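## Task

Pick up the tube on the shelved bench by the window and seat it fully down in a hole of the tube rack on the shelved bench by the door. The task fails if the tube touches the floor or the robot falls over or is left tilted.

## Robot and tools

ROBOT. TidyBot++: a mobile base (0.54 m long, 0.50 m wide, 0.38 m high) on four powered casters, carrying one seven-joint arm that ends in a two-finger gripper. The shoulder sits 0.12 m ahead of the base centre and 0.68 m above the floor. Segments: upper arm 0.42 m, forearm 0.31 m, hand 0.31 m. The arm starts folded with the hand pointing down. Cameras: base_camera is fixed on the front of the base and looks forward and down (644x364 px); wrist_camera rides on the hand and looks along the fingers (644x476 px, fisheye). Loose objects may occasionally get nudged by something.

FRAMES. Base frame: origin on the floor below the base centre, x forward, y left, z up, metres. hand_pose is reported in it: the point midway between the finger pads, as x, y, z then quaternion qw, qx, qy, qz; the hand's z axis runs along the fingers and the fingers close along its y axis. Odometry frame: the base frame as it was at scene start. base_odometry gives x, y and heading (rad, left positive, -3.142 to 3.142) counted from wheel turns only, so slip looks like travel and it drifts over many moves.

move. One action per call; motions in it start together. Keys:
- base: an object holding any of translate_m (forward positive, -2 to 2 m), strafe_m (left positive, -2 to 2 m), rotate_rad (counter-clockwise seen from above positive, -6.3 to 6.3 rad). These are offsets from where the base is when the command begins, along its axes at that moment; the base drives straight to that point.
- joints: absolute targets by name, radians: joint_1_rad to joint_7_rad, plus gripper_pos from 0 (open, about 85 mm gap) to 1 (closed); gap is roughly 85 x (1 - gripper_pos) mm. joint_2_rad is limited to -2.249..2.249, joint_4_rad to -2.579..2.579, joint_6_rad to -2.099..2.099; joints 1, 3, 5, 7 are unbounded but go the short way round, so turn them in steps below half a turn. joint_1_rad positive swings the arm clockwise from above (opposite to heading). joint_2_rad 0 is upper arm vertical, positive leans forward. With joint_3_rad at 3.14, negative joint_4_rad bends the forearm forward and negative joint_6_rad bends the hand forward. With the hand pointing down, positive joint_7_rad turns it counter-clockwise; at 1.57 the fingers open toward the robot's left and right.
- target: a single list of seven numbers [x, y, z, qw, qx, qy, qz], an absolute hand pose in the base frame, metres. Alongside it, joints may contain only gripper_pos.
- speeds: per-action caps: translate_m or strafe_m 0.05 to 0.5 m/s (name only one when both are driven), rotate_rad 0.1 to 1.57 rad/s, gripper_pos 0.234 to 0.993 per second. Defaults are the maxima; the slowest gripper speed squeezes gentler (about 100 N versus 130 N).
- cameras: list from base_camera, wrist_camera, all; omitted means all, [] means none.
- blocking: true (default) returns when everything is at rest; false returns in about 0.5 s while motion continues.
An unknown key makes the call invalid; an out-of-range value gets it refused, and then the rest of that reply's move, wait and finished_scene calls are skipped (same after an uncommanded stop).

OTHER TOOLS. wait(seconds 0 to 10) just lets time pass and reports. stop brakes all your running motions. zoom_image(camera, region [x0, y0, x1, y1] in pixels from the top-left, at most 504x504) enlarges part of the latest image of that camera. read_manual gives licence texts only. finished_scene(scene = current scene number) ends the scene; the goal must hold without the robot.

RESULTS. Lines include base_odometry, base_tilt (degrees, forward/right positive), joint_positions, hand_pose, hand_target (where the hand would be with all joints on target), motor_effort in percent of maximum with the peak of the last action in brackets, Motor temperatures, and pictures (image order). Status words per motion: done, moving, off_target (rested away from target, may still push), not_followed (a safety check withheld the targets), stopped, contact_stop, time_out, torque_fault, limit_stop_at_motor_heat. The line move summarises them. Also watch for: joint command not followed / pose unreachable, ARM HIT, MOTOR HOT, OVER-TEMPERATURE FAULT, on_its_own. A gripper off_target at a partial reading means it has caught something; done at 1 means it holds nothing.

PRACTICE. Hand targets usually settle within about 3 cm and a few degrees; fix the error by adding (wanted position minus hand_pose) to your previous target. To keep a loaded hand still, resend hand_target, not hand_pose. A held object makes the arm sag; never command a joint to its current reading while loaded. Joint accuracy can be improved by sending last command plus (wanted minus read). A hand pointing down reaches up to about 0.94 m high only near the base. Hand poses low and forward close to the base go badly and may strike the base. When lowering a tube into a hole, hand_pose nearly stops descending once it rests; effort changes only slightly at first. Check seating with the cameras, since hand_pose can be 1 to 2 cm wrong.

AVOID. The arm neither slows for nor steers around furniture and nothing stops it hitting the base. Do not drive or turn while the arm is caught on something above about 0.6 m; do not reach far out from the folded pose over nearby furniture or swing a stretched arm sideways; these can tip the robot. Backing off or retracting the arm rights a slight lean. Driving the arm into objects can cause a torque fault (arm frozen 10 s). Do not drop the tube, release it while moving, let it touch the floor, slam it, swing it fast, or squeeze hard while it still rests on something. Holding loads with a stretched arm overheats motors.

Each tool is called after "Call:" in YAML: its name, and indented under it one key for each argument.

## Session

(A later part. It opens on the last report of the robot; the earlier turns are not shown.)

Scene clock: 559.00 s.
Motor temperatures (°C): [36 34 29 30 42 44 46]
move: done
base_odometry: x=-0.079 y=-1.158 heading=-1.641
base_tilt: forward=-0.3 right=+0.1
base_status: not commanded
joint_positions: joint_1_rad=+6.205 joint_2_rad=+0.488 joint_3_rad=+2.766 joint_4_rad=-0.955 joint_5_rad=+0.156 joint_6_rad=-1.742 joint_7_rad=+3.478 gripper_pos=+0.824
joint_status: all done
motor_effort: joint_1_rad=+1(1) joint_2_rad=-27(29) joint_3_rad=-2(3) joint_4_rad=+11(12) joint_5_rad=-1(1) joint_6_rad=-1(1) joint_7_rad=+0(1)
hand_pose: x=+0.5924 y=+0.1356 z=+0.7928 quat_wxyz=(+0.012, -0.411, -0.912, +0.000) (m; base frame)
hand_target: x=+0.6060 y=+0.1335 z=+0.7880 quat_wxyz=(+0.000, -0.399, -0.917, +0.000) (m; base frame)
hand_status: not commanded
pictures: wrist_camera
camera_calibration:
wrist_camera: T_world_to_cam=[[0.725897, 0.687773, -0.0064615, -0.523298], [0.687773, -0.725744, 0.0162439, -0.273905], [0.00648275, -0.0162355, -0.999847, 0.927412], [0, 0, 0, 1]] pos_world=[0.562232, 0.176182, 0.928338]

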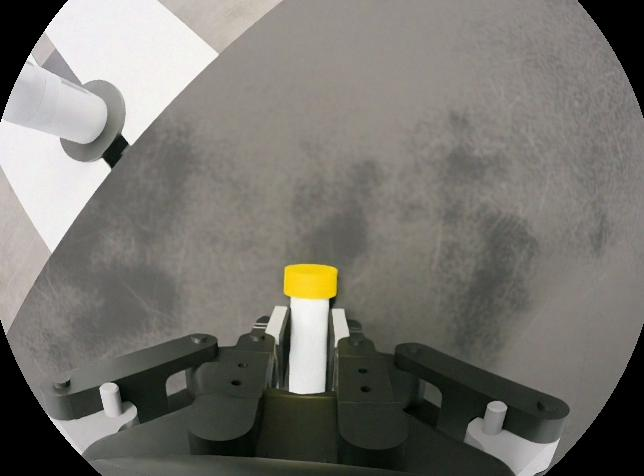

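Call:
move:
  joints: {"gripper_pos": 0.85}
  speeds: {"gripper_pos": 0.234}
  cameras: []

Call:
move:
  target: [0.604, 0.1335, 0.86, 0, 0.3987, 0.9171, 0]
  cameras: ["wrist_camera"]

Scene clock: 571.00 s.
Motor temperatures (°C): [36 34 29 30 42 44 46]
move: done
base_odometry: x=-0.079 y=-1.158 heading=-1.641
base_tilt: forward=-0.3 right=+0.1
base_status: not commanded
joint_positions: joint_1_rad=+6.205 joint_2_rad=+0.488 joint_3_rad=+2.766 joint_4_rad=-0.955 joint_5_rad=+0.156 joint_6_rad=-1.742 joint_7_rad=+3.478 gripper_pos=+0.841
joint_status: all done
motor_effort: joint_1_rad=+1(1) joint_2_rad=-25(27) joint_3_rad=-2(3) joint_4_rad=+10(11) joint_5_rad=-1(1) joint_6_rad=-1(1) joint_7_rad=-2(2)
hand_pose: x=+0.5924 y=+0.1356 z=+0.7928 quat_wxyz=(+0.012, -0.411, -0.912, +0.000) (m; base frame)
hand_target: x=+0.6060 y=+0.1335 z=+0.7880 quat_wxyz=(+0.000, -0.399, -0.917, +0.000) (m; base frame)
hand_status: not commanded
pictures: none
No camera images: "cameras" was empty.

Scene clock: 572.67 s.
Motor temperatures (°C): [36 34 29 30 42 44 46]
move: off_target
base_odometry: x=-0.079 y=-1.158 heading=-1.641
base_tilt: forward=-0.3 right=+0.1
base_status: not commanded
joint_positions: joint_1_rad=+6.146 joint_2_rad=+0.520 joint_3_rad=+2.814 joint_4_rad=-0.630 joint_5_rad=+0.156 joint_6_rad=-1.941 joint_7_rad=+3.502 gripper_pos=+0.847
joint_status: not commanded
motor_effort: joint_1_rad=+1(1) joint_2_rad=-30(31) joint_3_rad=-2(3) joint_4_rad=+12(13) joint_5_rad=-1(1) joint_6_rad=+1(1) joint_7_rad=-1(2)
hand_pose: x=+0.6076 y=+0.1387 z=+0.8714 quat_wxyz=(-0.017, -0.414, -0.910, -0.030) (m; base frame)
hand_target: x=+0.6040 y=+0.1335 z=+0.8600 quat_wxyz=(+0.000, -0.399, -0.917, +0.000) (m; base frame)
hand_status: off_target (0.013 m and 4.4 deg from the pose sent, 0.068 m and 2.1 deg at the start)
pictures: wrist_camera
camera_calibration:
wrist_camera: T_world_to_cam=[[0.729071, 0.680728, 0.0711641, -0.604623], [0.679229, -0.732404, 0.0472421, -0.30431], [0.0842799, 0.0138939, -0.996345, 0.951477], [0, 0, 0, 1]] pos_world=[0.567319, 0.175487, 1.0054]

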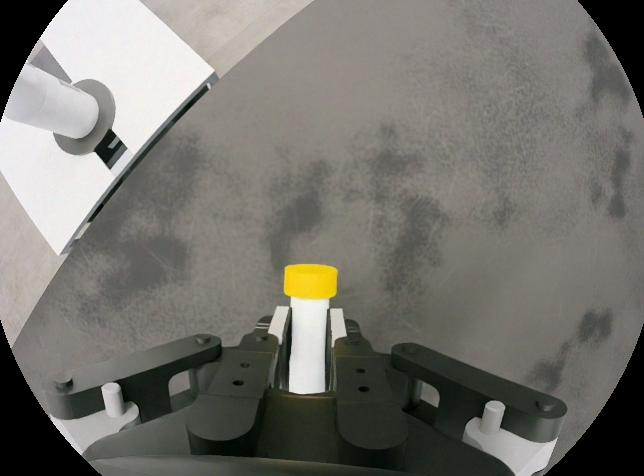

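Call:
move:
  joints: {"gripper_pos": 0.89}
  speeds: {"gripper_pos": 0.234}
  cameras: []

Call:
move:
  target: [0.52, 0.12, 0.91, 0, 0.3987, 0.9171, 0]
  cameras: ["wrist_camera"]

Scene clock: 580.77 s.
Motor temperatures (°C): [36 34 29 30 42 44 46]
move: off_target
base_odometry: x=-0.079 y=-1.158 heading=-1.641
base_tilt: forward=-0.3 right=+0.1
base_status: not commanded
joint_positions: joint_1_rad=+6.146 joint_2_rad=+0.520 joint_3_rad=+2.814 joint_4_rad=-0.630 joint_5_rad=+0.156 joint_6_rad=-1.943 joint_7_rad=+3.503 gripper_pos=+0.848
joint_status: gripper_pos off_target (ended at +0.848, target +0.890)
motor_effort: joint_1_rad=+0(1) joint_2_rad=-29(30) joint_3_rad=-2(2) joint_4_rad=+12(12) joint_5_rad=-1(1) joint_6_rad=+1(1) joint_7_rad=+0(1)
hand_pose: x=+0.6072 y=+0.1385 z=+0.8714 quat_wxyz=(-0.016, -0.414, -0.910, -0.030) (m; base frame)
hand_target: x=+0.6040 y=+0.1335 z=+0.8600 quat_wxyz=(+0.000, -0.399, -0.917, +0.000) (m; base frame)
hand_status: not commanded
pictures: none
No camera images: "cameras" was empty.

Scene clock: 582.23 s.
Motor temperatures (°C): [36 34 29 30 42 44 46]
move: off_target
base_odometry: x=-0.079 y=-1.158 heading=-1.641
base_tilt: forward=-0.3 right=+0.1
base_status: not commanded
joint_positions: joint_1_rad=+6.159 joint_2_rad=+0.355 joint_3_rad=+2.787 joint_4_rad=-0.738 joint_5_rad=+0.156 joint_6_rad=-1.992 joint_7_rad=+3.503 gripper_pos=+0.848
joint_status: not commanded
motor_effort: joint_1_rad=+0(2) joint_2_rad=-24(32) joint_3_rad=-1(3) joint_4_rad=+11(12) joint_5_rad=-1(1) joint_6_rad=+1(2) joint_7_rad=-1(2)
hand_pose: x=+0.5385 y=+0.1278 z=+0.9166 quat_wxyz=(-0.032, -0.401, -0.915, -0.020) (m; base frame)
hand_target: x=+0.5200 y=+0.1200 z=+0.9100 quat_wxyz=(+0.000, -0.399, -0.917, +0.000) (m; base frame)
hand_status: off_target (0.021 m and 4.3 deg from the pose sent, 0.097 m and 4.3 deg at the start)
pictures: wrist_camera
camera_calibration:
wrist_camera: T_world_to_cam=[[0.708967, 0.70236, 0.0636864, -0.5351], [0.697604, -0.711678, 0.0828476, -0.312666], [0.103513, -0.0143083, -0.994525, 0.994044], [0, 0, 0, 1]] pos_world=[0.494589, 0.167539, 1.04858]

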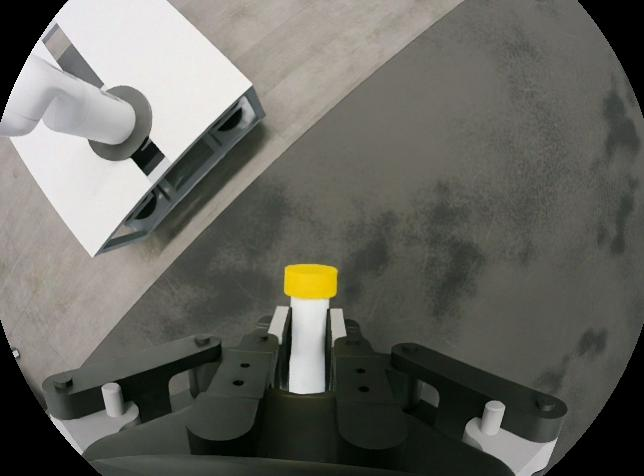

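Call:
move:
  base: {"translate_m": -0.5}
  cameras: []

Call:
move:
  base: {"translate_m": -1.3, "rotate_rad": 3.14}
  joints: {"joint_1_rad": 0.0, "joint_2_rad": -0.314, "joint_3_rad": 3.14, "joint_4_rad": -2.45, "joint_5_rad": 0.0, "joint_6_rad": 0.55, "joint_7_rad": 1.6}

Scene clock: 621.23 s.
Motor temperatures (°C): [36 34 29 30 42 44 46]
move: done
base_odometry: x=-0.044 y=-0.659 heading=-1.642
base_tilt: forward=-0.3 right=+0.1
base_status: done
joint_positions: joint_1_rad=+6.165 joint_2_rad=+0.349 joint_3_rad=+2.786 joint_4_rad=-0.740 joint_5_rad=+0.156 joint_6_rad=-1.997 joint_7_rad=+3.503 gripper_pos=+0.848
joint_status: not commanded
motor_effort: joint_1_rad=+0(3) joint_2_rad=-23(28) joint_3_rad=-2(2) joint_4_rad=+11(12) joint_5_rad=+0(1) joint_6_rad=+0(1) joint_7_rad=-1(2)
hand_pose: x=+0.5359 y=+0.1249 z=+0.9187 quat_wxyz=(-0.032, -0.403, -0.915, -0.020) (m; base frame)
hand_target: x=+0.5200 y=+0.1200 z=+0.9100 quat_wxyz=(+0.000, -0.399, -0.917, +0.000) (m; base frame)
hand_status: not commanded
pictures: none
No camera images: "cameras" was empty.

Scene clock: 626.00 s.
Motor temperatures (°C): [36 34 29 30 42 44 46]
move: done
base_odometry: x=+0.048 y=+0.638 heading=+1.500
base_tilt: forward=-0.3 right=+0.1
base_status: done
joint_positions: joint_1_rad=+6.262 joint_2_rad=-0.302 joint_3_rad=+3.124 joint_4_rad=-2.430 joint_5_rad=+0.034 joint_6_rad=+0.492 joint_7_rad=+1.641 gripper_pos=+0.848
joint_status: all done
motor_effort: joint_1_rad=+0(3) joint_2_rad=-8(28) joint_3_rad=+1(4) joint_4_rad=+15(17) joint_5_rad=-1(2) joint_6_rad=+8(10) joint_7_rad=+0(2)
hand_pose: x=+0.5704 y=+0.0244 z=+0.8966 quat_wxyz=(-0.017, -0.728, -0.057, -0.683) (m; base frame)
hand_target: x=+0.5658 y=+0.0021 z=+0.9089 quat_wxyz=(-0.010, -0.712, -0.011, -0.702) (m; base frame)
hand_status: not commanded
pictures: base_camera, wrist_camera
camera_calibration:
wrist_camera: T_world_to_cam=[[0.0593478, -0.988807, 0.136887, -0.137651], [-0.0971852, -0.1422, -0.985055, 0.990108], [0.993495, 0.0451575, -0.104537, -0.337734], [0, 0, 0, 1]] pos_world=[0.43993, 0.0199342, 0.958848]

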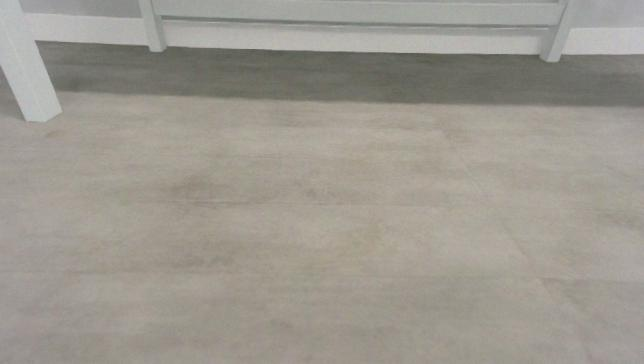

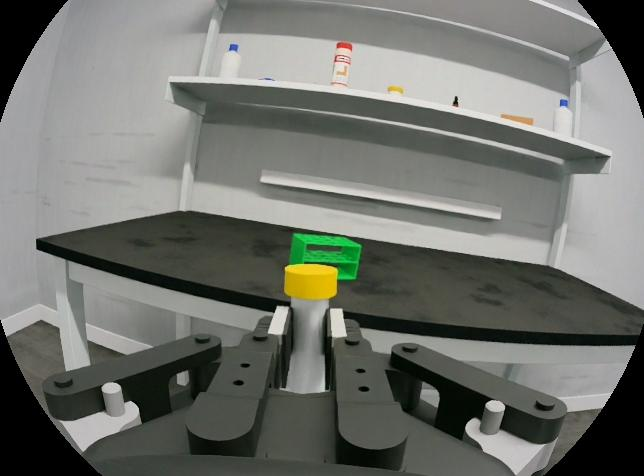

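Call:
zoom_image:
  camera: "wrist_camera"
  region: [265, 215, 385, 305]

Scaled by 4.200.

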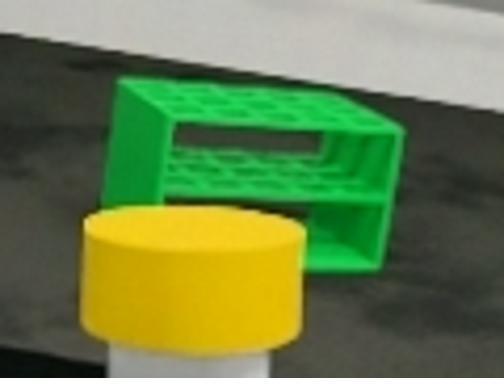

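Call:
move:
  base: {"translate_m": 0.37}
  target: [0.5, 0.06, 1.0, 0, 0.866, 0, 0.5]

Scene clock: 677.90 s.
Motor temperatures (°C): [36 33 29 30 42 44 46]
move: off_target
base_odometry: x=+0.074 y=+1.007 heading=+1.501
base_tilt: forward=-0.3 right=+0.1
base_status: done
joint_positions: joint_1_rad=+6.357 joint_2_rad=-0.438 joint_3_rad=+2.936 joint_4_rad=-1.731 joint_5_rad=+0.034 joint_6_rad=-0.772 joint_7_rad=+1.437 gripper_pos=+0.848
joint_status: not commanded
motor_effort: joint_1_rad=+1(2) joint_2_rad=-4(9) joint_3_rad=+2(3) joint_4_rad=+16(17) joint_5_rad=+0(1) joint_6_rad=+8(10) joint_7_rad=+0(1)
hand_pose: x=+0.5124 y=+0.0663 z=+0.9964 quat_wxyz=(+0.009, -0.859, -0.017, -0.511) (m; base frame)
hand_target: x=+0.5000 y=+0.0600 z=+1.0000 quat_wxyz=(+0.000, -0.866, +0.000, -0.500) (m; base frame)
hand_status: off_target (0.014 m and 2.7 deg from the pose sent, 0.130 m and 27.2 deg at the start)
pictures: base_camera, wrist_camera
camera_calibration:
wrist_camera: T_world_to_cam=[[0.0535614, -0.998038, 0.0324123, 0.00124793], [-0.509698, -0.055237, -0.858578, 1.16826], [0.858684, 0.0294661, -0.511657, 0.204252], [0, 0, 0, 1]] pos_world=[0.420005, 0.0597581, 1.10751]

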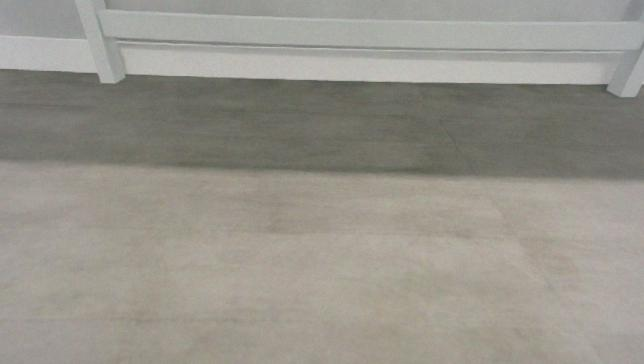

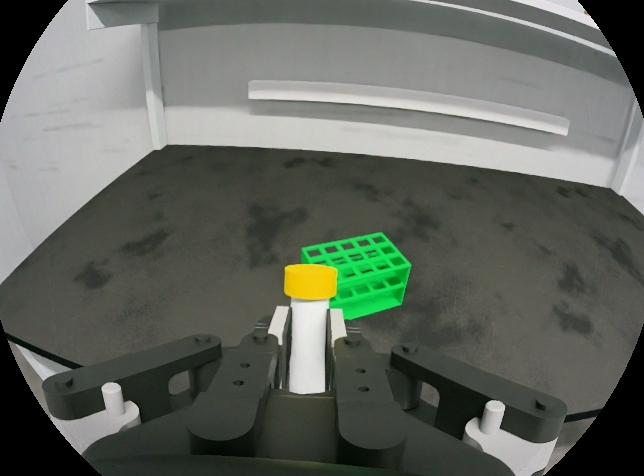

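Call:
zoom_image:
  camera: "wrist_camera"
  region: [280, 220, 430, 330]

Scaled by 3.360.

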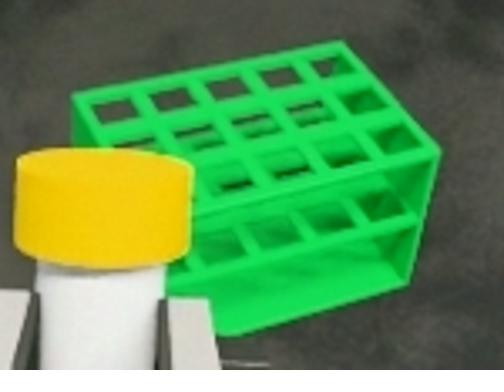

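Call:
move:
  target: [0.6, 0.04, 1.0, 0, 0.9397, 0, 0.342]
  cameras: ["wrist_camera"]

Call:
zoom_image:
  camera: "wrist_camera"
  region: [220, 100, 440, 280]

Scene clock: 757.83 s.
Motor temperatures (°C): [36 33 29 31 42 44 46]
move: off_target
base_odometry: x=+0.074 y=+1.007 heading=+1.501
base_tilt: forward=-0.3 right=+0.1
base_status: not commanded
joint_positions: joint_1_rad=+6.213 joint_2_rad=-0.017 joint_3_rad=+3.080 joint_4_rad=-1.156 joint_5_rad=+0.056 joint_6_rad=-1.256 joint_7_rad=+1.436 gripper_pos=+0.848
joint_status: not commanded
motor_effort: joint_1_rad=+1(2) joint_2_rad=-16(17) joint_3_rad=+0(3) joint_4_rad=+15(17) joint_5_rad=+0(1) joint_6_rad=+6(8) joint_7_rad=+0(1)
hand_pose: x=+0.6056 y=+0.0496 z=+1.0063 quat_wxyz=(+0.021, -0.931, +0.003, -0.365) (m; base frame)
hand_target: x=+0.6000 y=+0.0400 z=+1.0000 quat_wxyz=(+0.000, -0.940, +0.000, -0.342) (m; base frame)
hand_status: off_target (0.013 m and 3.7 deg from the pose sent, 0.092 m and 21.6 deg at the start)
pictures: wrist_camera
camera_calibration:
wrist_camera: T_world_to_cam=[[0.0328726, -0.999339, -0.0154971, 0.0401226], [-0.758409, -0.0148426, -0.65161, 1.16369], [0.65095, 0.0331733, -0.758396, 0.503717], [0, 0, 0, 1]] pos_world=[0.553342, 0.0406584, 1.14091]

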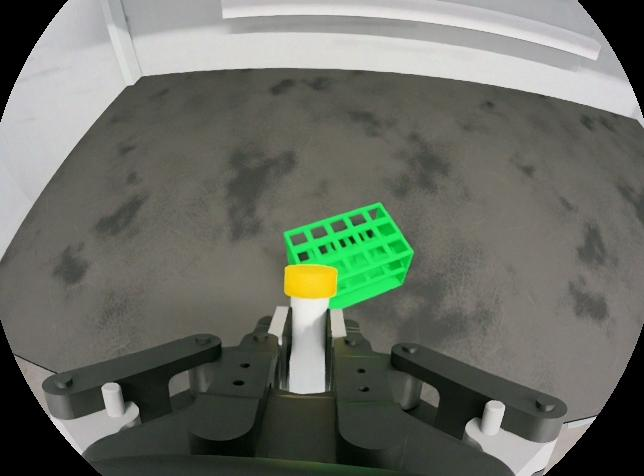

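Scaled by 2.291.

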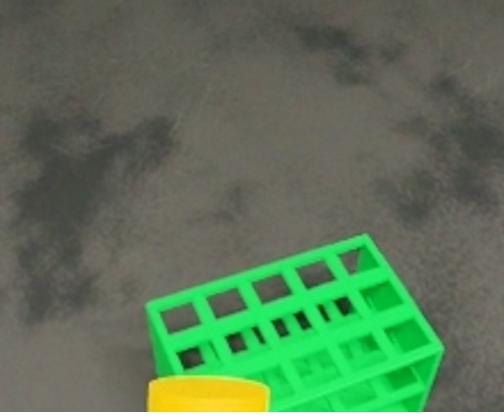

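Call:
zoom_image:
  camera: "wrist_camera"
  region: [275, 195, 425, 315]

Scaled by 3.360.

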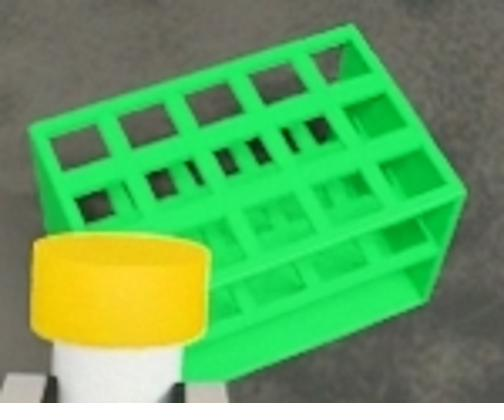

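Call:
move:
  target: [0.73, 0.02, 0.985, 0, 0.7071, 0, 0.7071]
  cameras: ["wrist_camera"]

Scene clock: 797.10 s.
Motor temperatures (°C): [36 33 29 31 42 44 46]
move: off_target
base_odometry: x=+0.074 y=+1.007 heading=+1.501
base_tilt: forward=-0.3 right=+0.1
base_status: not commanded
joint_positions: joint_1_rad=+6.213 joint_2_rad=-0.006 joint_3_rad=+3.119 joint_4_rad=-1.913 joint_5_rad=-0.130 joint_6_rad=+0.327 joint_7_rad=+1.683 gripper_pos=+0.848
joint_status: not commanded
motor_effort: joint_1_rad=+0(2) joint_2_rad=-19(20) joint_3_rad=+1(1) joint_4_rad=+17(18) joint_5_rad=+0(1) joint_6_rad=+9(10) joint_7_rad=-1(2)
hand_pose: x=+0.7224 y=+0.0447 z=+0.9950 quat_wxyz=(+0.022, -0.711, -0.015, -0.702) (m; base frame)
hand_target: x=+0.7300 y=+0.0200 z=+0.9850 quat_wxyz=(+0.000, -0.707, +0.000, -0.707) (m; base frame)
hand_status: off_target (0.028 m and 3.1 deg from the pose sent, 0.130 m and 47.2 deg at the start)
pictures: wrist_camera
camera_calibration:
wrist_camera: T_world_to_cam=[[0.0493305, -0.998506, 0.023492, -0.0195488], [-0.0503965, -0.0259791, -0.998391, 1.07899], [0.99751, 0.0480672, -0.0516028, -0.535033], [0, 0, 0, 1]] pos_world=[0.589042, 0.0342293, 1.05011]

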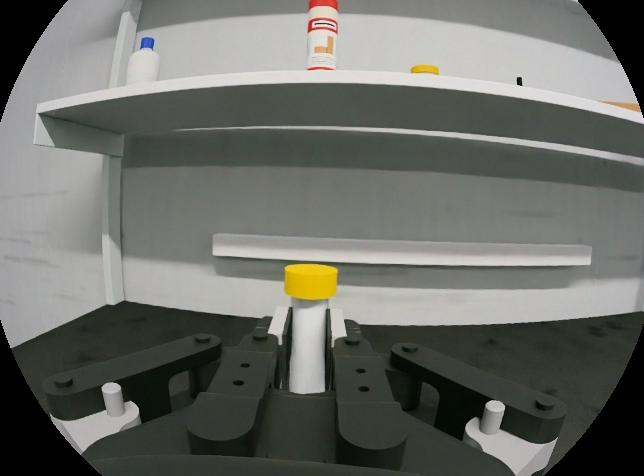

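Call:
move:
  target: [0.788, 0.001, 0.955, 0, 0.7071, 0, 0.7071]
  cameras: ["wrist_camera"]

Scene clock: 808.97 s.
Motor temperatures (°C): [36 33 29 31 42 44 46]
move: off_target
base_odometry: x=+0.074 y=+1.007 heading=+1.501
base_tilt: forward=-0.3 right=+0.1
base_status: not commanded
joint_positions: joint_1_rad=+6.250 joint_2_rad=+0.161 joint_3_rad=+3.142 joint_4_rad=-1.881 joint_5_rad=-0.027 joint_6_rad=+0.407 joint_7_rad=+1.600 gripper_pos=+0.848
joint_status: not commanded
motor_effort: joint_1_rad=+1(1) joint_2_rad=-24(25) joint_3_rad=+0(1) joint_4_rad=+16(17) joint_5_rad=+0(1) joint_6_rad=+8(9) joint_7_rad=-1(2)
hand_pose: x=+0.7769 y=+0.0199 z=+0.9339 quat_wxyz=(+0.006, -0.730, -0.010, -0.684) (m; base frame)
hand_target: x=+0.7880 y=+0.0010 z=+0.9550 quat_wxyz=(+0.000, -0.707, +0.000, -0.707) (m; base frame)
hand_status: off_target (0.030 m and 4.0 deg from the pose sent, 0.088 m and 3.1 deg at the start)
pictures: wrist_camera
camera_calibration:
wrist_camera: T_world_to_cam=[[0.022756, -0.99899, 0.0387481, -0.0391279], [-0.103755, -0.0409087, -0.993761, 1.05749], [0.994343, 0.0185937, -0.104581, -0.538781], [0, 0, 0, 1]] pos_world=[0.646343, 0.0141902, 0.996063]

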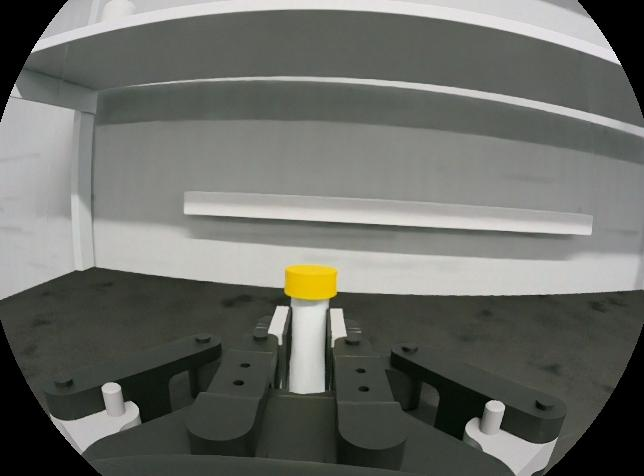

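Call:
move:
  joints: {"joint_1_rad": -0.045, "joint_2_rad": 0.16, "joint_3_rad": 3.1416, "joint_4_rad": -1.84, "joint_5_rad": 0.0, "joint_6_rad": 0.56, "joint_7_rad": 1.571}
  cameras: ["wrist_camera"]

Scene clock: 848.97 s.
Motor temperatures (°C): [36 33 29 31 42 44 46]
move: done
base_odometry: x=+0.074 y=+1.007 heading=+1.501
base_tilt: forward=-0.3 right=+0.1
base_status: not commanded
joint_positions: joint_1_rad=+6.244 joint_2_rad=+0.160 joint_3_rad=+3.142 joint_4_rad=-1.868 joint_5_rad=-0.027 joint_6_rad=+0.509 joint_7_rad=+1.600 gripper_pos=+0.848
joint_status: all done
motor_effort: joint_1_rad=+0(2) joint_2_rad=-23(25) joint_3_rad=+0(1) joint_4_rad=+16(17) joint_5_rad=+0(2) joint_6_rad=+8(11) joint_7_rad=+0(1)
hand_pose: x=+0.7787 y=+0.0231 z=+0.9742 quat_wxyz=(+0.008, -0.689, -0.011, -0.725) (m; base frame)
hand_target: x=+0.7798 y=+0.0311 z=+1.0070 quat_wxyz=(+0.017, -0.659, -0.015, -0.752) (m; base frame)
hand_status: not commanded
pictures: wrist_camera
camera_calibration:
wrist_camera: T_world_to_cam=[[0.0217115, -0.999018, 0.0386266, -0.0366414], [0.0126453, -0.0383582, -0.999184, 1.01244], [0.999684, 0.0221822, 0.0118001, -0.654117], [0, 0, 0, 1]] pos_world=[0.641903, 0.0167399, 1.02075]

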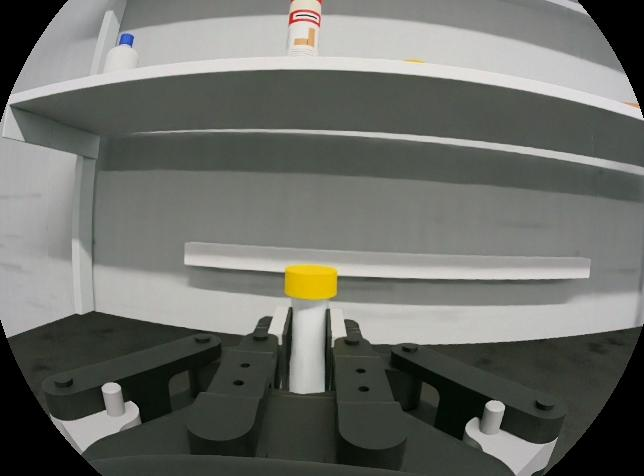

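Call:
move:
  joints: {"joint_1_rad": -0.045, "joint_2_rad": 0.18, "joint_4_rad": -1.905, "joint_6_rad": 0.555}
  cameras: []

Scene clock: 888.10 s.
Motor temperatures (°C): [36 33 29 31 42 44 46]
move: done
base_odometry: x=+0.074 y=+1.007 heading=+1.501
base_tilt: forward=-0.3 right=+0.1
base_status: not commanded
joint_positions: joint_1_rad=+6.244 joint_2_rad=+0.161 joint_3_rad=+3.142 joint_4_rad=-1.896 joint_5_rad=-0.027 joint_6_rad=+0.509 joint_7_rad=+1.600 gripper_pos=+0.848
joint_status: all done
motor_effort: joint_1_rad=+0(2) joint_2_rad=-23(24) joint_3_rad=+0(1) joint_4_rad=+16(17) joint_5_rad=+0(1) joint_6_rad=+9(10) joint_7_rad=+0(2)
hand_pose: x=+0.7751 y=+0.0229 z=+0.9576 quat_wxyz=(+0.007, -0.699, -0.011, -0.715) (m; base frame)
hand_target: x=+0.7783 y=+0.0311 z=+0.9538 quat_wxyz=(+0.016, -0.692, -0.016, -0.721) (m; base frame)
hand_status: not commanded
pictures: none
No camera images: "cameras" was empty.

Call:
move:
  joints: {"joint_1_rad": -0.045, "joint_2_rad": 0.205, "joint_4_rad": -1.912, "joint_6_rad": 0.567}
  cameras: []

Scene clock: 906.77 s.
Motor temperatures (°C): [36 33 29 31 42 44 46]
move: done
base_odometry: x=+0.074 y=+1.007 heading=+1.501
base_tilt: forward=-0.3 right=+0.1
base_status: not commanded
joint_positions: joint_1_rad=+6.244 joint_2_rad=+0.178 joint_3_rad=+3.142 joint_4_rad=-1.896 joint_5_rad=-0.027 joint_6_rad=+0.516 joint_7_rad=+1.600 gripper_pos=+0.848
joint_status: all done
motor_effort: joint_1_rad=+0(1) joint_2_rad=-24(25) joint_3_rad=+0(1) joint_4_rad=+16(16) joint_5_rad=+0(1) joint_6_rad=+8(9) joint_7_rad=+1(1)
hand_pose: x=+0.7798 y=+0.0231 z=+0.9480 quat_wxyz=(+0.007, -0.703, -0.011, -0.711) (m; base frame)
hand_target: x=+0.7838 y=+0.0313 z=+0.9369 quat_wxyz=(+0.016, -0.700, -0.016, -0.714) (m; base frame)
hand_status: not commanded
pictures: none
No camera images: "cameras" was empty.

Call:
move:
  joints: {"joint_1_rad": -0.066, "joint_2_rad": 0.225, "joint_4_rad": -1.94, "joint_6_rad": 0.60}
  cameras: ["wrist_camera"]

Scene clock: 925.70 s.
Motor temperatures (°C): [36 33 29 31 42 44 46]
move: done
base_odometry: x=+0.074 y=+1.007 heading=+1.501
base_tilt: forward=-0.3 right=+0.1
base_status: not commanded
joint_positions: joint_1_rad=+6.233 joint_2_rad=+0.196 joint_3_rad=+3.142 joint_4_rad=-1.924 joint_5_rad=-0.027 joint_6_rad=+0.550 joint_7_rad=+1.600 gripper_pos=+0.848
joint_status: all done
motor_effort: joint_1_rad=+1(2) joint_2_rad=-23(25) joint_3_rad=+0(1) joint_4_rad=+15(17) joint_5_rad=+0(1) joint_6_rad=+7(9) joint_7_rad=-1(1)
hand_pose: x=+0.7797 y=+0.0299 z=+0.9305 quat_wxyz=(+0.010, -0.707, -0.015, -0.707) (m; base frame)
hand_target: x=+0.7831 y=+0.0453 z=+0.9178 quat_wxyz=(+0.023, -0.705, -0.023, -0.709) (m; base frame)
hand_status: not commanded
pictures: wrist_camera
camera_calibration:
wrist_camera: T_world_to_cam=[[0.0334422, -0.998639, 0.0400193, -0.0386056], [-0.0377845, -0.0412764, -0.998433, 1.00767], [0.998726, 0.0318777, -0.0391134, -0.606863], [0, 0, 0, 1]] pos_world=[0.645456, 0.0223854, 0.983902]

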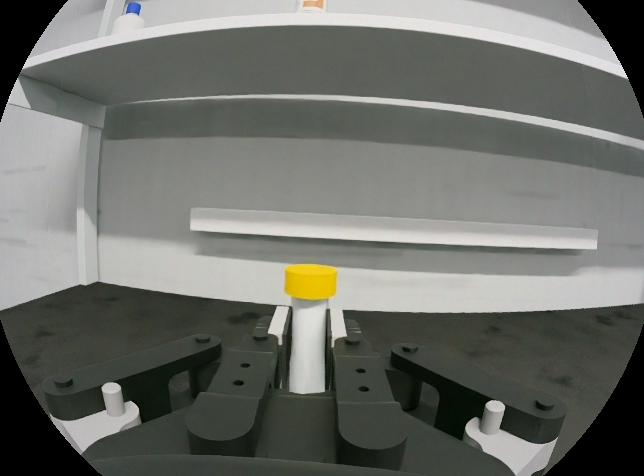

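Call:
move:
  joints: {"joint_1_rad": -0.045, "joint_2_rad": 0.247, "joint_4_rad": -1.968, "joint_6_rad": 0.65}
  cameras: ["wrist_camera"]

Scene clock: 939.10 s.
Motor temperatures (°C): [36 33 29 31 42 44 46]
move: done
base_odometry: x=+0.074 y=+1.007 heading=+1.501
base_tilt: forward=-0.3 right=+0.1
base_status: not commanded
joint_positions: joint_1_rad=+6.233 joint_2_rad=+0.207 joint_3_rad=+3.142 joint_4_rad=-1.944 joint_5_rad=-0.027 joint_6_rad=+0.608 joint_7_rad=+1.600 gripper_pos=+0.848
joint_status: all done
motor_effort: joint_1_rad=+1(2) joint_2_rad=-22(24) joint_3_rad=+1(1) joint_4_rad=+14(16) joint_5_rad=+0(1) joint_6_rad=+7(9) joint_7_rad=+0(1)
hand_pose: x=+0.7788 y=+0.0293 z=+0.9299 quat_wxyz=(+0.010, -0.697, -0.014, -0.717) (m; base frame)
hand_target: x=+0.7838 y=+0.0313 z=+0.9028 quat_wxyz=(+0.016, -0.705, -0.016, -0.709) (m; base frame)
hand_status: not commanded
pictures: wrist_camera
camera_calibration:
wrist_camera: T_world_to_cam=[[0.0308428, -0.998708, 0.040379, -0.0374258], [-0.0103525, -0.0407152, -0.999117, 0.98627], [0.999471, 0.0303976, -0.0115949, -0.632145], [0, 0, 0, 1]] pos_world=[0.643175, 0.0219945, 0.979581]

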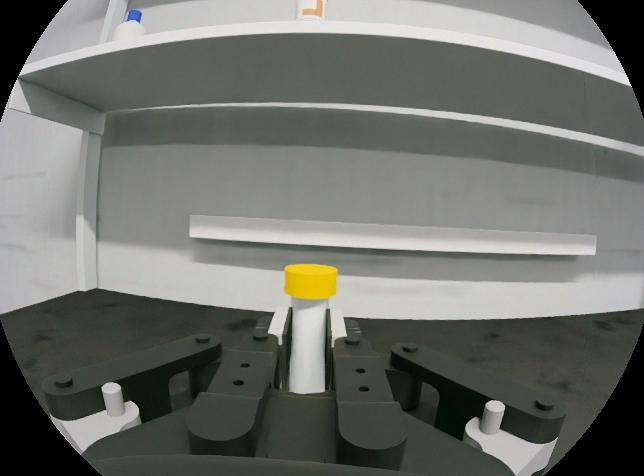

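Call:
move:
  joints: {"joint_1_rad": -0.02, "joint_2_rad": 0.125, "joint_4_rad": -1.88, "joint_6_rad": 0.43}
  cameras: []

Scene clock: 997.97 s.
Motor temperatures (°C): [36 33 29 30 42 45 46]
move: done
base_odometry: x=+0.074 y=+1.007 heading=+1.501
base_tilt: forward=-0.3 right=+0.1
base_status: not commanded
joint_positions: joint_1_rad=+6.243 joint_2_rad=+0.133 joint_3_rad=+3.142 joint_4_rad=-1.909 joint_5_rad=-0.027 joint_6_rad=+0.492 joint_7_rad=+1.600 gripper_pos=+0.848
joint_status: all done
motor_effort: joint_1_rad=+0(2) joint_2_rad=-23(26) joint_3_rad=+0(1) joint_4_rad=+16(16) joint_5_rad=+0(1) joint_6_rad=+8(10) joint_7_rad=+0(1)
hand_pose: x=+0.7657 y=+0.0234 z=+0.9630 quat_wxyz=(+0.008, -0.699, -0.011, -0.715) (m; base frame)
hand_target: x=+0.7678 y=+0.0143 z=+0.9657 quat_wxyz=(+0.007, -0.709, -0.007, -0.706) (m; base frame)
hand_status: not commanded
pictures: none
No camera images: "cameras" was empty.

Call:
move:
  joints: {"joint_1_rad": -0.02, "joint_2_rad": 0.172, "joint_3_rad": 3.1416, "joint_4_rad": -1.932, "joint_5_rad": 0, "joint_6_rad": 0.53, "joint_7_rad": 1.571}

Scene clock: 1084.40 s.
Motor temperatures (°C): [36 34 29 31 42 44 46]
move: done
base_odometry: x=+0.074 y=+1.007 heading=+1.501
base_tilt: forward=-0.3 right=+0.1
base_status: not commanded
joint_positions: joint_1_rad=+6.243 joint_2_rad=+0.150 joint_3_rad=+3.142 joint_4_rad=-1.924 joint_5_rad=-0.027 joint_6_rad=+0.517 joint_7_rad=+1.600 gripper_pos=+0.848
joint_status: all done
motor_effort: joint_1_rad=+0(1) joint_2_rad=-23(24) joint_3_rad=+0(1) joint_4_rad=+16(17) joint_5_rad=+0(1) joint_6_rad=+8(9) joint_7_rad=-1(2)
hand_pose: x=+0.7682 y=+0.0233 z=+0.9502 quat_wxyz=(+0.008, -0.702, -0.011, -0.712) (m; base frame)
hand_target: x=+0.7729 y=+0.0144 z=+0.9356 quat_wxyz=(+0.007, -0.708, -0.007, -0.706) (m; base frame)
hand_status: not commanded
pictures: base_camera, wrist_camera
camera_calibration:
wrist_camera: T_world_to_cam=[[0.0241046, -0.998935, 0.0393547, -0.0377789], [-0.0255184, -0.0399682, -0.998875, 1.01762], [0.999384, 0.0230732, -0.0264546, -0.606761], [0, 0, 0, 1]] pos_world=[0.633265, 0.0169337, 1.00191]

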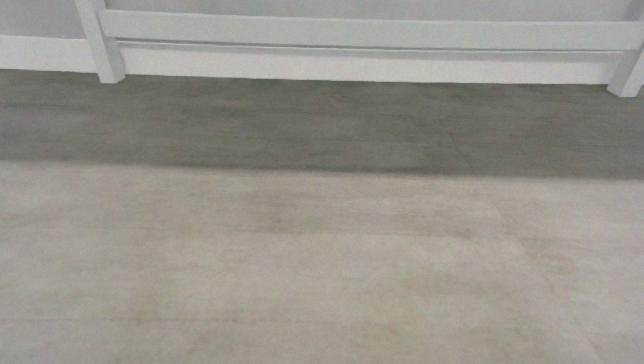

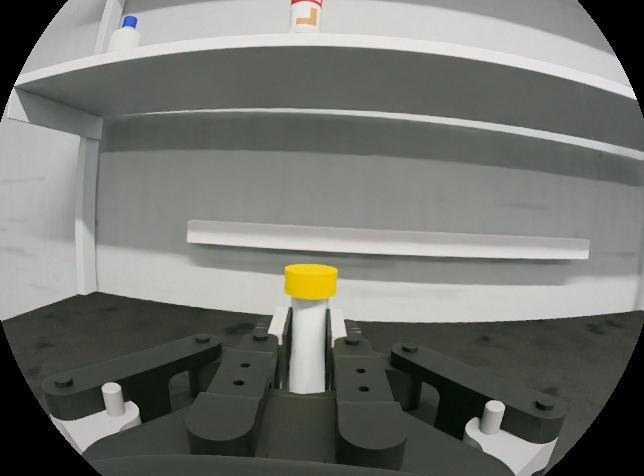

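Call:
move:
  joints: {"joint_1_rad": -0.063, "joint_2_rad": 0.2, "joint_3_rad": 3.1416, "joint_4_rad": -1.974, "joint_5_rad": 0, "joint_6_rad": 0.59, "joint_7_rad": 1.571}

Call:
move:
  joints: {"joint_1_rad": -0.063, "joint_2_rad": 0.214, "joint_3_rad": 3.1416, "joint_4_rad": -1.994, "joint_5_rad": 0, "joint_6_rad": 0.625, "joint_7_rad": 1.571}

Scene clock: 1101.17 s.
Motor temperatures (°C): [36 33 29 31 42 44 46]
move: done
base_odometry: x=+0.074 y=+1.007 heading=+1.501
base_tilt: forward=-0.3 right=+0.1
base_status: not commanded
joint_positions: joint_1_rad=+6.229 joint_2_rad=+0.175 joint_3_rad=+3.142 joint_4_rad=-1.960 joint_5_rad=-0.027 joint_6_rad=+0.550 joint_7_rad=+1.600 gripper_pos=+0.848
joint_status: all done
motor_effort: joint_1_rad=+1(2) joint_2_rad=-23(24) joint_3_rad=-1(2) joint_4_rad=+15(17) joint_5_rad=+0(1) joint_6_rad=+9(10) joint_7_rad=+0(1)
hand_pose: x=+0.7683 y=+0.0318 z=+0.9241 quat_wxyz=(+0.012, -0.712, -0.016, -0.702) (m; base frame)
hand_target: x=+0.7714 y=+0.0425 z=+0.9118 quat_wxyz=(+0.022, -0.711, -0.022, -0.702) (m; base frame)
hand_status: not commanded
pictures: base_camera, wrist_camera
camera_calibration:
wrist_camera: T_world_to_cam=[[0.0376984, -0.998479, 0.0402341, -0.0396041], [-0.0515472, -0.0421521, -0.997781, 1.01094], [0.997959, 0.0355408, -0.0530579, -0.582483], [0, 0, 0, 1]] pos_world=[0.634899, 0.0237715, 0.979387]

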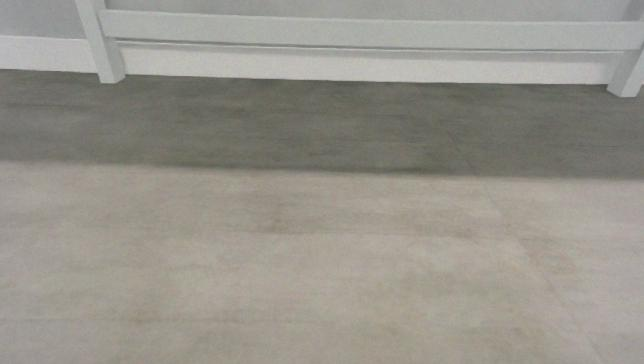

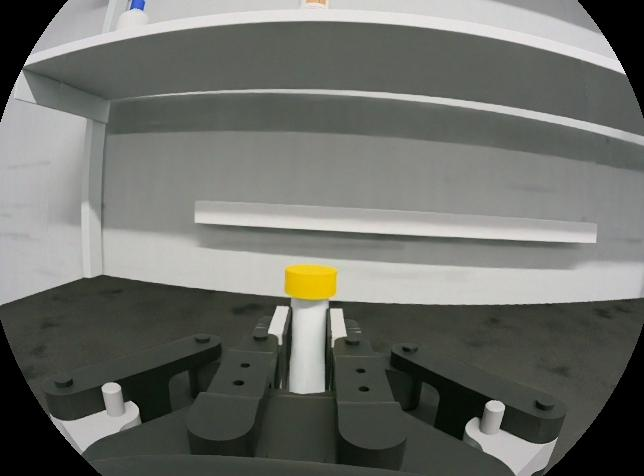

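Scene clock: 1101.77 s.
Motor temperatures (°C): [36 33 29 31 42 44 46]
move: done
base_odometry: x=+0.074 y=+1.007 heading=+1.501
base_tilt: forward=-0.3 right=+0.2
base_status: not commanded
joint_positions: joint_1_rad=+6.229 joint_2_rad=+0.184 joint_3_rad=+3.142 joint_4_rad=-1.977 joint_5_rad=-0.027 joint_6_rad=+0.579 joint_7_rad=+1.600 gripper_pos=+0.848
joint_status: all done
motor_effort: joint_1_rad=+0(1) joint_2_rad=-23(24) joint_3_rad=+1(2) joint_4_rad=+15(17) joint_5_rad=-1(1) joint_6_rad=+9(10) joint_7_rad=-1(2)
hand_pose: x=+0.7676 y=+0.0315 z=+0.9168 quat_wxyz=(+0.011, -0.711, -0.016, -0.703) (m; base frame)
hand_target: x=+0.7709 y=+0.0425 z=+0.9022 quat_wxyz=(+0.022, -0.711, -0.022, -0.702) (m; base frame)
hand_status: not commanded
pictures: base_camera, wrist_camera
camera_calibration:
wrist_camera: T_world_to_cam=[[0.0369675, -0.99849, 0.0406296, -0.0393296], [-0.0495902, -0.0424403, -0.997868, 1.00224], [0.998085, 0.0348738, -0.0510843, -0.583984], [0, 0, 0, 1]] pos_world=[0.634021, 0.0236311, 0.971873]

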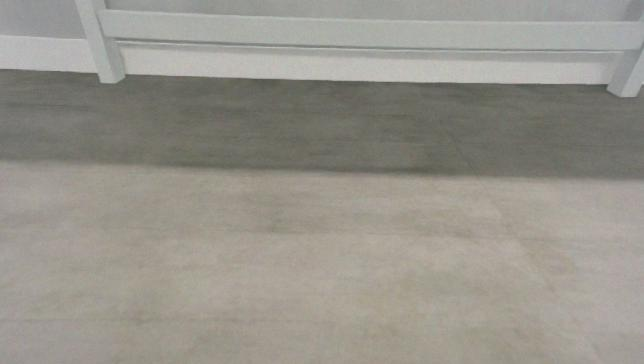

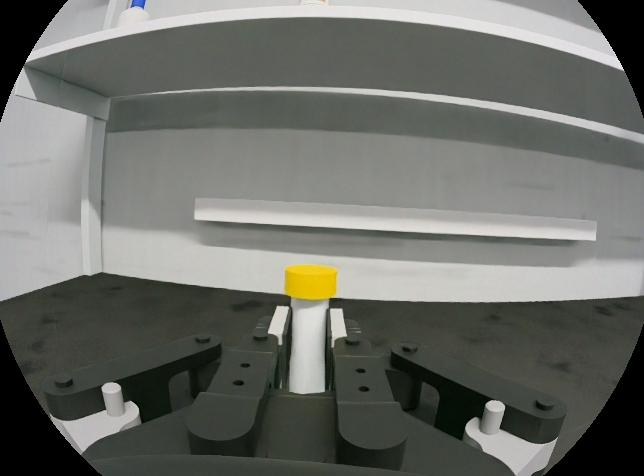

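Call:
move:
  joints: {"joint_1_rad": -0.063, "joint_2_rad": 0.228, "joint_3_rad": 3.1416, "joint_4_rad": -2.012, "joint_5_rad": 0, "joint_6_rad": 0.66, "joint_7_rad": 1.571}
  cameras: ["wrist_camera"]

Call:
move:
  joints: {"joint_1_rad": -0.063, "joint_2_rad": 0.242, "joint_3_rad": 3.1416, "joint_4_rad": -2.03, "joint_5_rad": 0, "joint_6_rad": 0.69, "joint_7_rad": 1.571}
  cameras: ["wrist_camera"]

Scene clock: 1116.93 s.
Motor temperatures (°C): [36 33 29 31 42 44 46]
move: done
base_odometry: x=+0.074 y=+1.007 heading=+1.501
base_tilt: forward=-0.3 right=+0.1
base_status: not commanded
joint_positions: joint_1_rad=+6.229 joint_2_rad=+0.198 joint_3_rad=+3.142 joint_4_rad=-1.995 joint_5_rad=-0.027 joint_6_rad=+0.612 joint_7_rad=+1.600 gripper_pos=+0.848
joint_status: all done
motor_effort: joint_1_rad=+0(1) joint_2_rad=-23(24) joint_3_rad=+0(1) joint_4_rad=+15(16) joint_5_rad=+0(1) joint_6_rad=+9(10) joint_7_rad=+0(1)
hand_pose: x=+0.7677 y=+0.0313 z=+0.9084 quat_wxyz=(+0.011, -0.710, -0.016, -0.704) (m; base frame)
hand_target: x=+0.7706 y=+0.0425 z=+0.8938 quat_wxyz=(+0.022, -0.710, -0.022, -0.703) (m; base frame)
hand_status: not commanded
pictures: wrist_camera
camera_calibration:
wrist_camera: T_world_to_cam=[[0.0361371, -0.998501, 0.0411026, -0.0390081], [-0.047221, -0.0427896, -0.997968, 0.992159], [0.998231, 0.0341227, -0.0486965, -0.586769], [0, 0, 0, 1]] pos_world=[0.633991, 0.0235266, 0.963172]

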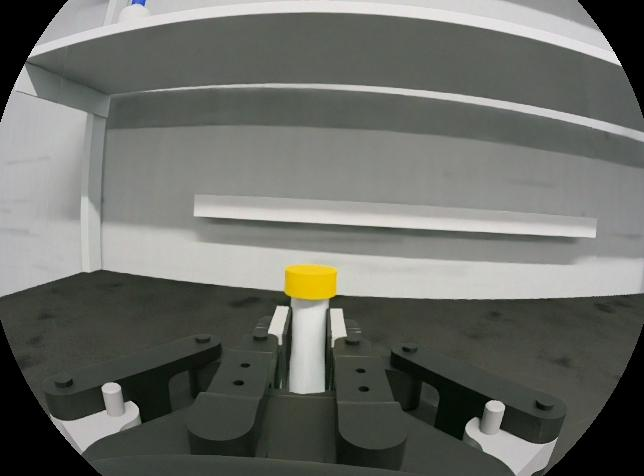

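Scene clock: 1117.60 s.
Motor temperatures (°C): [36 33 29 31 42 44 46]
move: done
base_odometry: x=+0.074 y=+1.007 heading=+1.501
base_tilt: forward=-0.3 right=+0.1
base_status: not commanded
joint_positions: joint_1_rad=+6.229 joint_2_rad=+0.212 joint_3_rad=+3.142 joint_4_rad=-2.013 joint_5_rad=-0.027 joint_6_rad=+0.641 joint_7_rad=+1.600 gripper_pos=+0.848
joint_status: all done
motor_effort: joint_1_rad=+0(1) joint_2_rad=-24(25) joint_3_rad=+1(1) joint_4_rad=+15(16) joint_5_rad=-1(1) joint_6_rad=+9(10) joint_7_rad=-1(1)
hand_pose: x=+0.7677 y=+0.0311 z=+0.8976 quat_wxyz=(+0.010, -0.712, -0.016, -0.702) (m; base frame)
hand_target: x=+0.7699 y=+0.0424 z=+0.8840 quat_wxyz=(+0.022, -0.711, -0.022, -0.703) (m; base frame)
hand_status: not commanded
pictures: wrist_camera
camera_calibration:
wrist_camera: T_world_to_cam=[[0.035712, -0.998495, 0.0416321, -0.0389004], [-0.0515588, -0.043444, -0.997725, 0.984454], [0.998031, 0.0334842, -0.0530326, -0.583219], [0, 0, 0, 1]] pos_world=[0.634217, 0.0234554, 0.952903]

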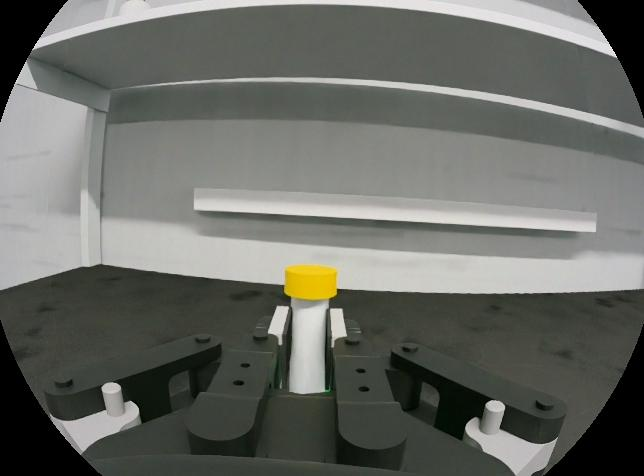

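Call:
move:
  joints: {"joint_1_rad": -0.063, "joint_2_rad": 0.258, "joint_3_rad": 3.1416, "joint_4_rad": -2.048, "joint_5_rad": 0, "joint_6_rad": 0.722, "joint_7_rad": 1.571}
  cameras: ["wrist_camera"]

Call:
move:
  joints: {"joint_1_rad": -0.063, "joint_2_rad": 0.275, "joint_3_rad": 3.1416, "joint_4_rad": -2.065, "joint_5_rad": 0, "joint_6_rad": 0.755, "joint_7_rad": 1.571}
  cameras: ["wrist_camera"]

Call:
zoom_image:
  camera: "wrist_camera"
  region: [230, 250, 390, 410]

Scene clock: 1130.87 s.
Motor temperatures (°C): [36 33 29 31 42 44 46]
move: done
base_odometry: x=+0.074 y=+1.007 heading=+1.501
base_tilt: forward=-0.3 right=+0.1
base_status: not commanded
joint_positions: joint_1_rad=+6.229 joint_2_rad=+0.228 joint_3_rad=+3.142 joint_4_rad=-2.031 joint_5_rad=-0.027 joint_6_rad=+0.673 joint_7_rad=+1.600 gripper_pos=+0.848
joint_status: all done
motor_effort: joint_1_rad=+1(2) joint_2_rad=-24(25) joint_3_rad=+0(1) joint_4_rad=+14(15) joint_5_rad=-1(2) joint_6_rad=+9(9) joint_7_rad=-1(1)
hand_pose: x=+0.7675 y=+0.0309 z=+0.8870 quat_wxyz=(+0.010, -0.712, -0.016, -0.701) (m; base frame)
hand_target: x=+0.7694 y=+0.0424 z=+0.8737 quat_wxyz=(+0.022, -0.711, -0.022, -0.702) (m; base frame)
hand_status: not commanded
pictures: wrist_camera
camera_calibration:
wrist_camera: T_world_to_cam=[[0.0351279, -0.998491, 0.0422092, -0.0387369], [-0.0536514, -0.0440585, -0.997587, 0.975397], [0.997942, 0.0327786, -0.0551182, -0.581713], [0, 0, 0, 1]] pos_world=[0.634207, 0.0233638, 0.942615]

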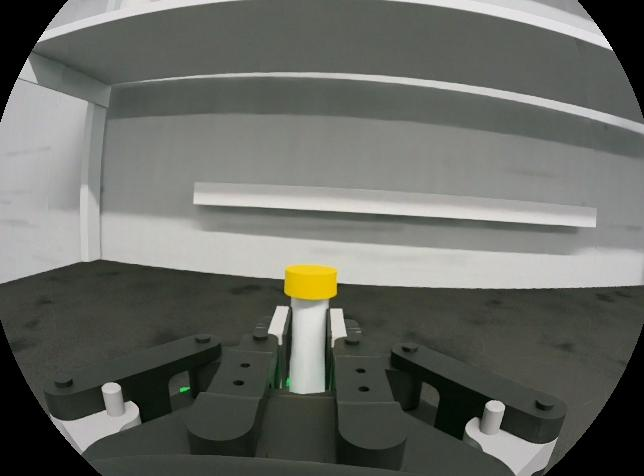

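Scene clock: 1131.50 s.
Motor temperatures (°C): [36 33 29 31 42 44 46]
move: done
base_odometry: x=+0.074 y=+1.007 heading=+1.501
base_tilt: forward=-0.3 right=+0.1
base_status: not commanded
joint_positions: joint_1_rad=+6.229 joint_2_rad=+0.245 joint_3_rad=+3.142 joint_4_rad=-2.048 joint_5_rad=-0.027 joint_6_rad=+0.706 joint_7_rad=+1.600 gripper_pos=+0.848
joint_status: all done
motor_effort: joint_1_rad=+1(2) joint_2_rad=-24(25) joint_3_rad=+0(1) joint_4_rad=+14(15) joint_5_rad=+0(1) joint_6_rad=+8(10) joint_7_rad=+0(2)
hand_pose: x=+0.7676 y=+0.0307 z=+0.8768 quat_wxyz=(+0.010, -0.713, -0.016, -0.701) (m; base frame)
hand_target: x=+0.7690 y=+0.0424 z=+0.8637 quat_wxyz=(+0.022, -0.712, -0.022, -0.702) (m; base frame)
hand_status: not commanded
pictures: wrist_camera
camera_calibration:
wrist_camera: T_world_to_cam=[[0.034517, -0.998487, 0.0428044, -0.0385669], [-0.0549038, -0.0446597, -0.997492, 0.966101], [0.997895, 0.0320804, -0.0563623, -0.581163], [0, 0, 0, 1]] pos_world=[0.634313, 0.0232812, 0.932574]

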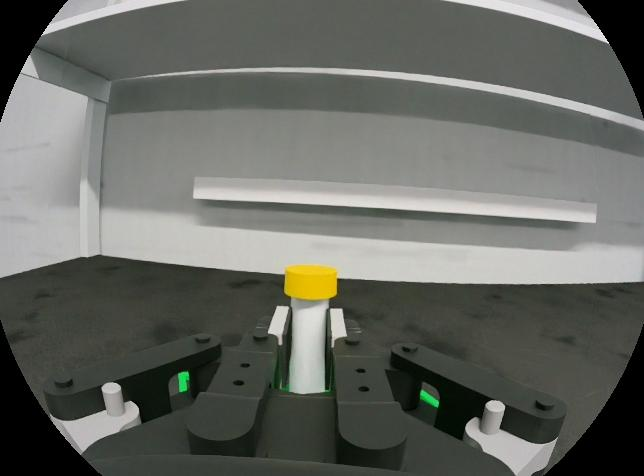

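Scaled by 3.150.

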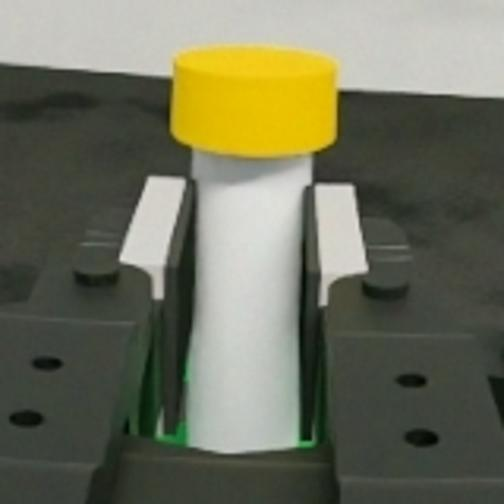

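Call:
move:
  joints: {"joint_1_rad": -0.063, "joint_2_rad": 0.284, "joint_3_rad": 3.1416, "joint_4_rad": -2.073, "joint_5_rad": 0, "joint_6_rad": 0.772, "joint_7_rad": 1.571}
  cameras: ["wrist_camera"]

Call:
move:
  joints: {"joint_1_rad": -0.063, "joint_2_rad": 0.293, "joint_3_rad": 3.1416, "joint_4_rad": -2.081, "joint_5_rad": 0, "joint_6_rad": 0.789, "joint_7_rad": 1.571}
  cameras: ["wrist_camera"]

Scene clock: 1159.20 s.
Motor temperatures (°C): [36 33 29 31 42 45 46]
move: done
base_odometry: x=+0.074 y=+1.007 heading=+1.501
base_tilt: forward=-0.3 right=+0.1
base_status: not commanded
joint_positions: joint_1_rad=+6.229 joint_2_rad=+0.253 joint_3_rad=+3.142 joint_4_rad=-2.055 joint_5_rad=-0.027 joint_6_rad=+0.722 joint_7_rad=+1.600 gripper_pos=+0.848
joint_status: all done
motor_effort: joint_1_rad=+0(2) joint_2_rad=-24(25) joint_3_rad=+0(1) joint_4_rad=+14(15) joint_5_rad=+0(1) joint_6_rad=+9(9) joint_7_rad=+0(1)
hand_pose: x=+0.7675 y=+0.0306 z=+0.8733 quat_wxyz=(+0.009, -0.712, -0.016, -0.702) (m; base frame)
hand_target: x=+0.7689 y=+0.0423 z=+0.8588 quat_wxyz=(+0.022, -0.712, -0.022, -0.702) (m; base frame)
hand_status: not commanded
pictures: wrist_camera
camera_calibration:
wrist_camera: T_world_to_cam=[[0.0341227, -0.99849, 0.0430556, -0.0384349], [-0.0530996, -0.0448311, -0.997582, 0.961316], [0.998006, 0.031754, -0.0545492, -0.582966], [0, 0, 0, 1]] pos_world=[0.634161, 0.0232315, 0.928847]

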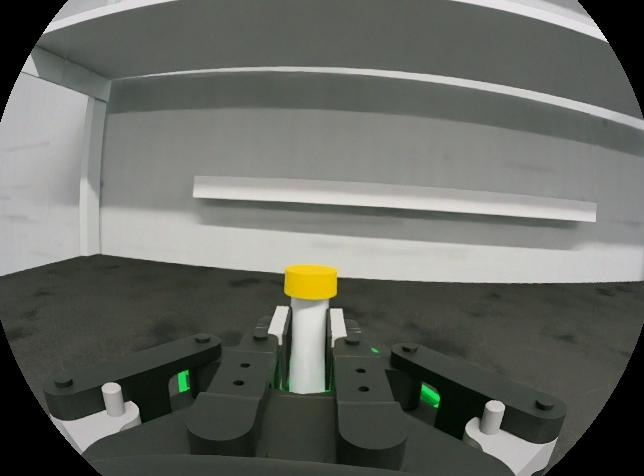

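Scene clock: 1159.73 s.
Motor temperatures (°C): [36 33 29 31 42 45 46]
move: done
base_odometry: x=+0.074 y=+1.007 heading=+1.501
base_tilt: forward=-0.3 right=+0.1
base_status: not commanded
joint_positions: joint_1_rad=+6.229 joint_2_rad=+0.262 joint_3_rad=+3.142 joint_4_rad=-2.063 joint_5_rad=-0.027 joint_6_rad=+0.738 joint_7_rad=+1.600 gripper_pos=+0.848
joint_status: all done
motor_effort: joint_1_rad=+0(2) joint_2_rad=-24(25) joint_3_rad=+0(1) joint_4_rad=+14(14) joint_5_rad=-1(2) joint_6_rad=+9(9) joint_7_rad=-1(2)
hand_pose: x=+0.7676 y=+0.0305 z=+0.8684 quat_wxyz=(+0.009, -0.712, -0.016, -0.702) (m; base frame)
hand_target: x=+0.7687 y=+0.0423 z=+0.8540 quat_wxyz=(+0.022, -0.712, -0.022, -0.702) (m; base frame)
hand_status: not commanded
pictures: wrist_camera
camera_calibration:
wrist_camera: T_world_to_cam=[[0.0338223, -0.998487, 0.043362, -0.0383551], [-0.0535366, -0.0451346, -0.997545, 0.956673], [0.997993, 0.0314178, -0.0549822, -0.582929], [0, 0, 0, 1]] pos_world=[0.634273, 0.0231963, 0.923937]

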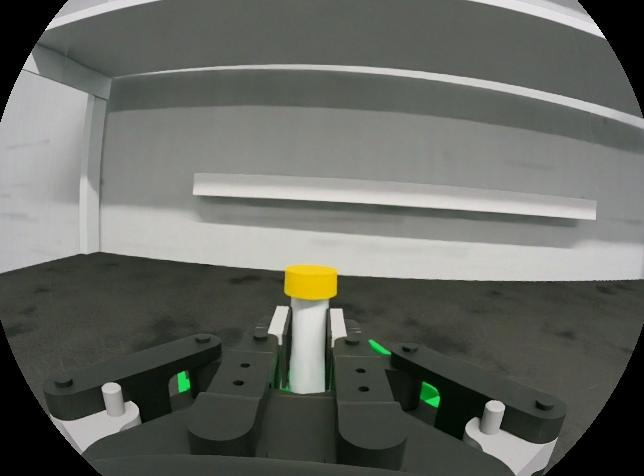

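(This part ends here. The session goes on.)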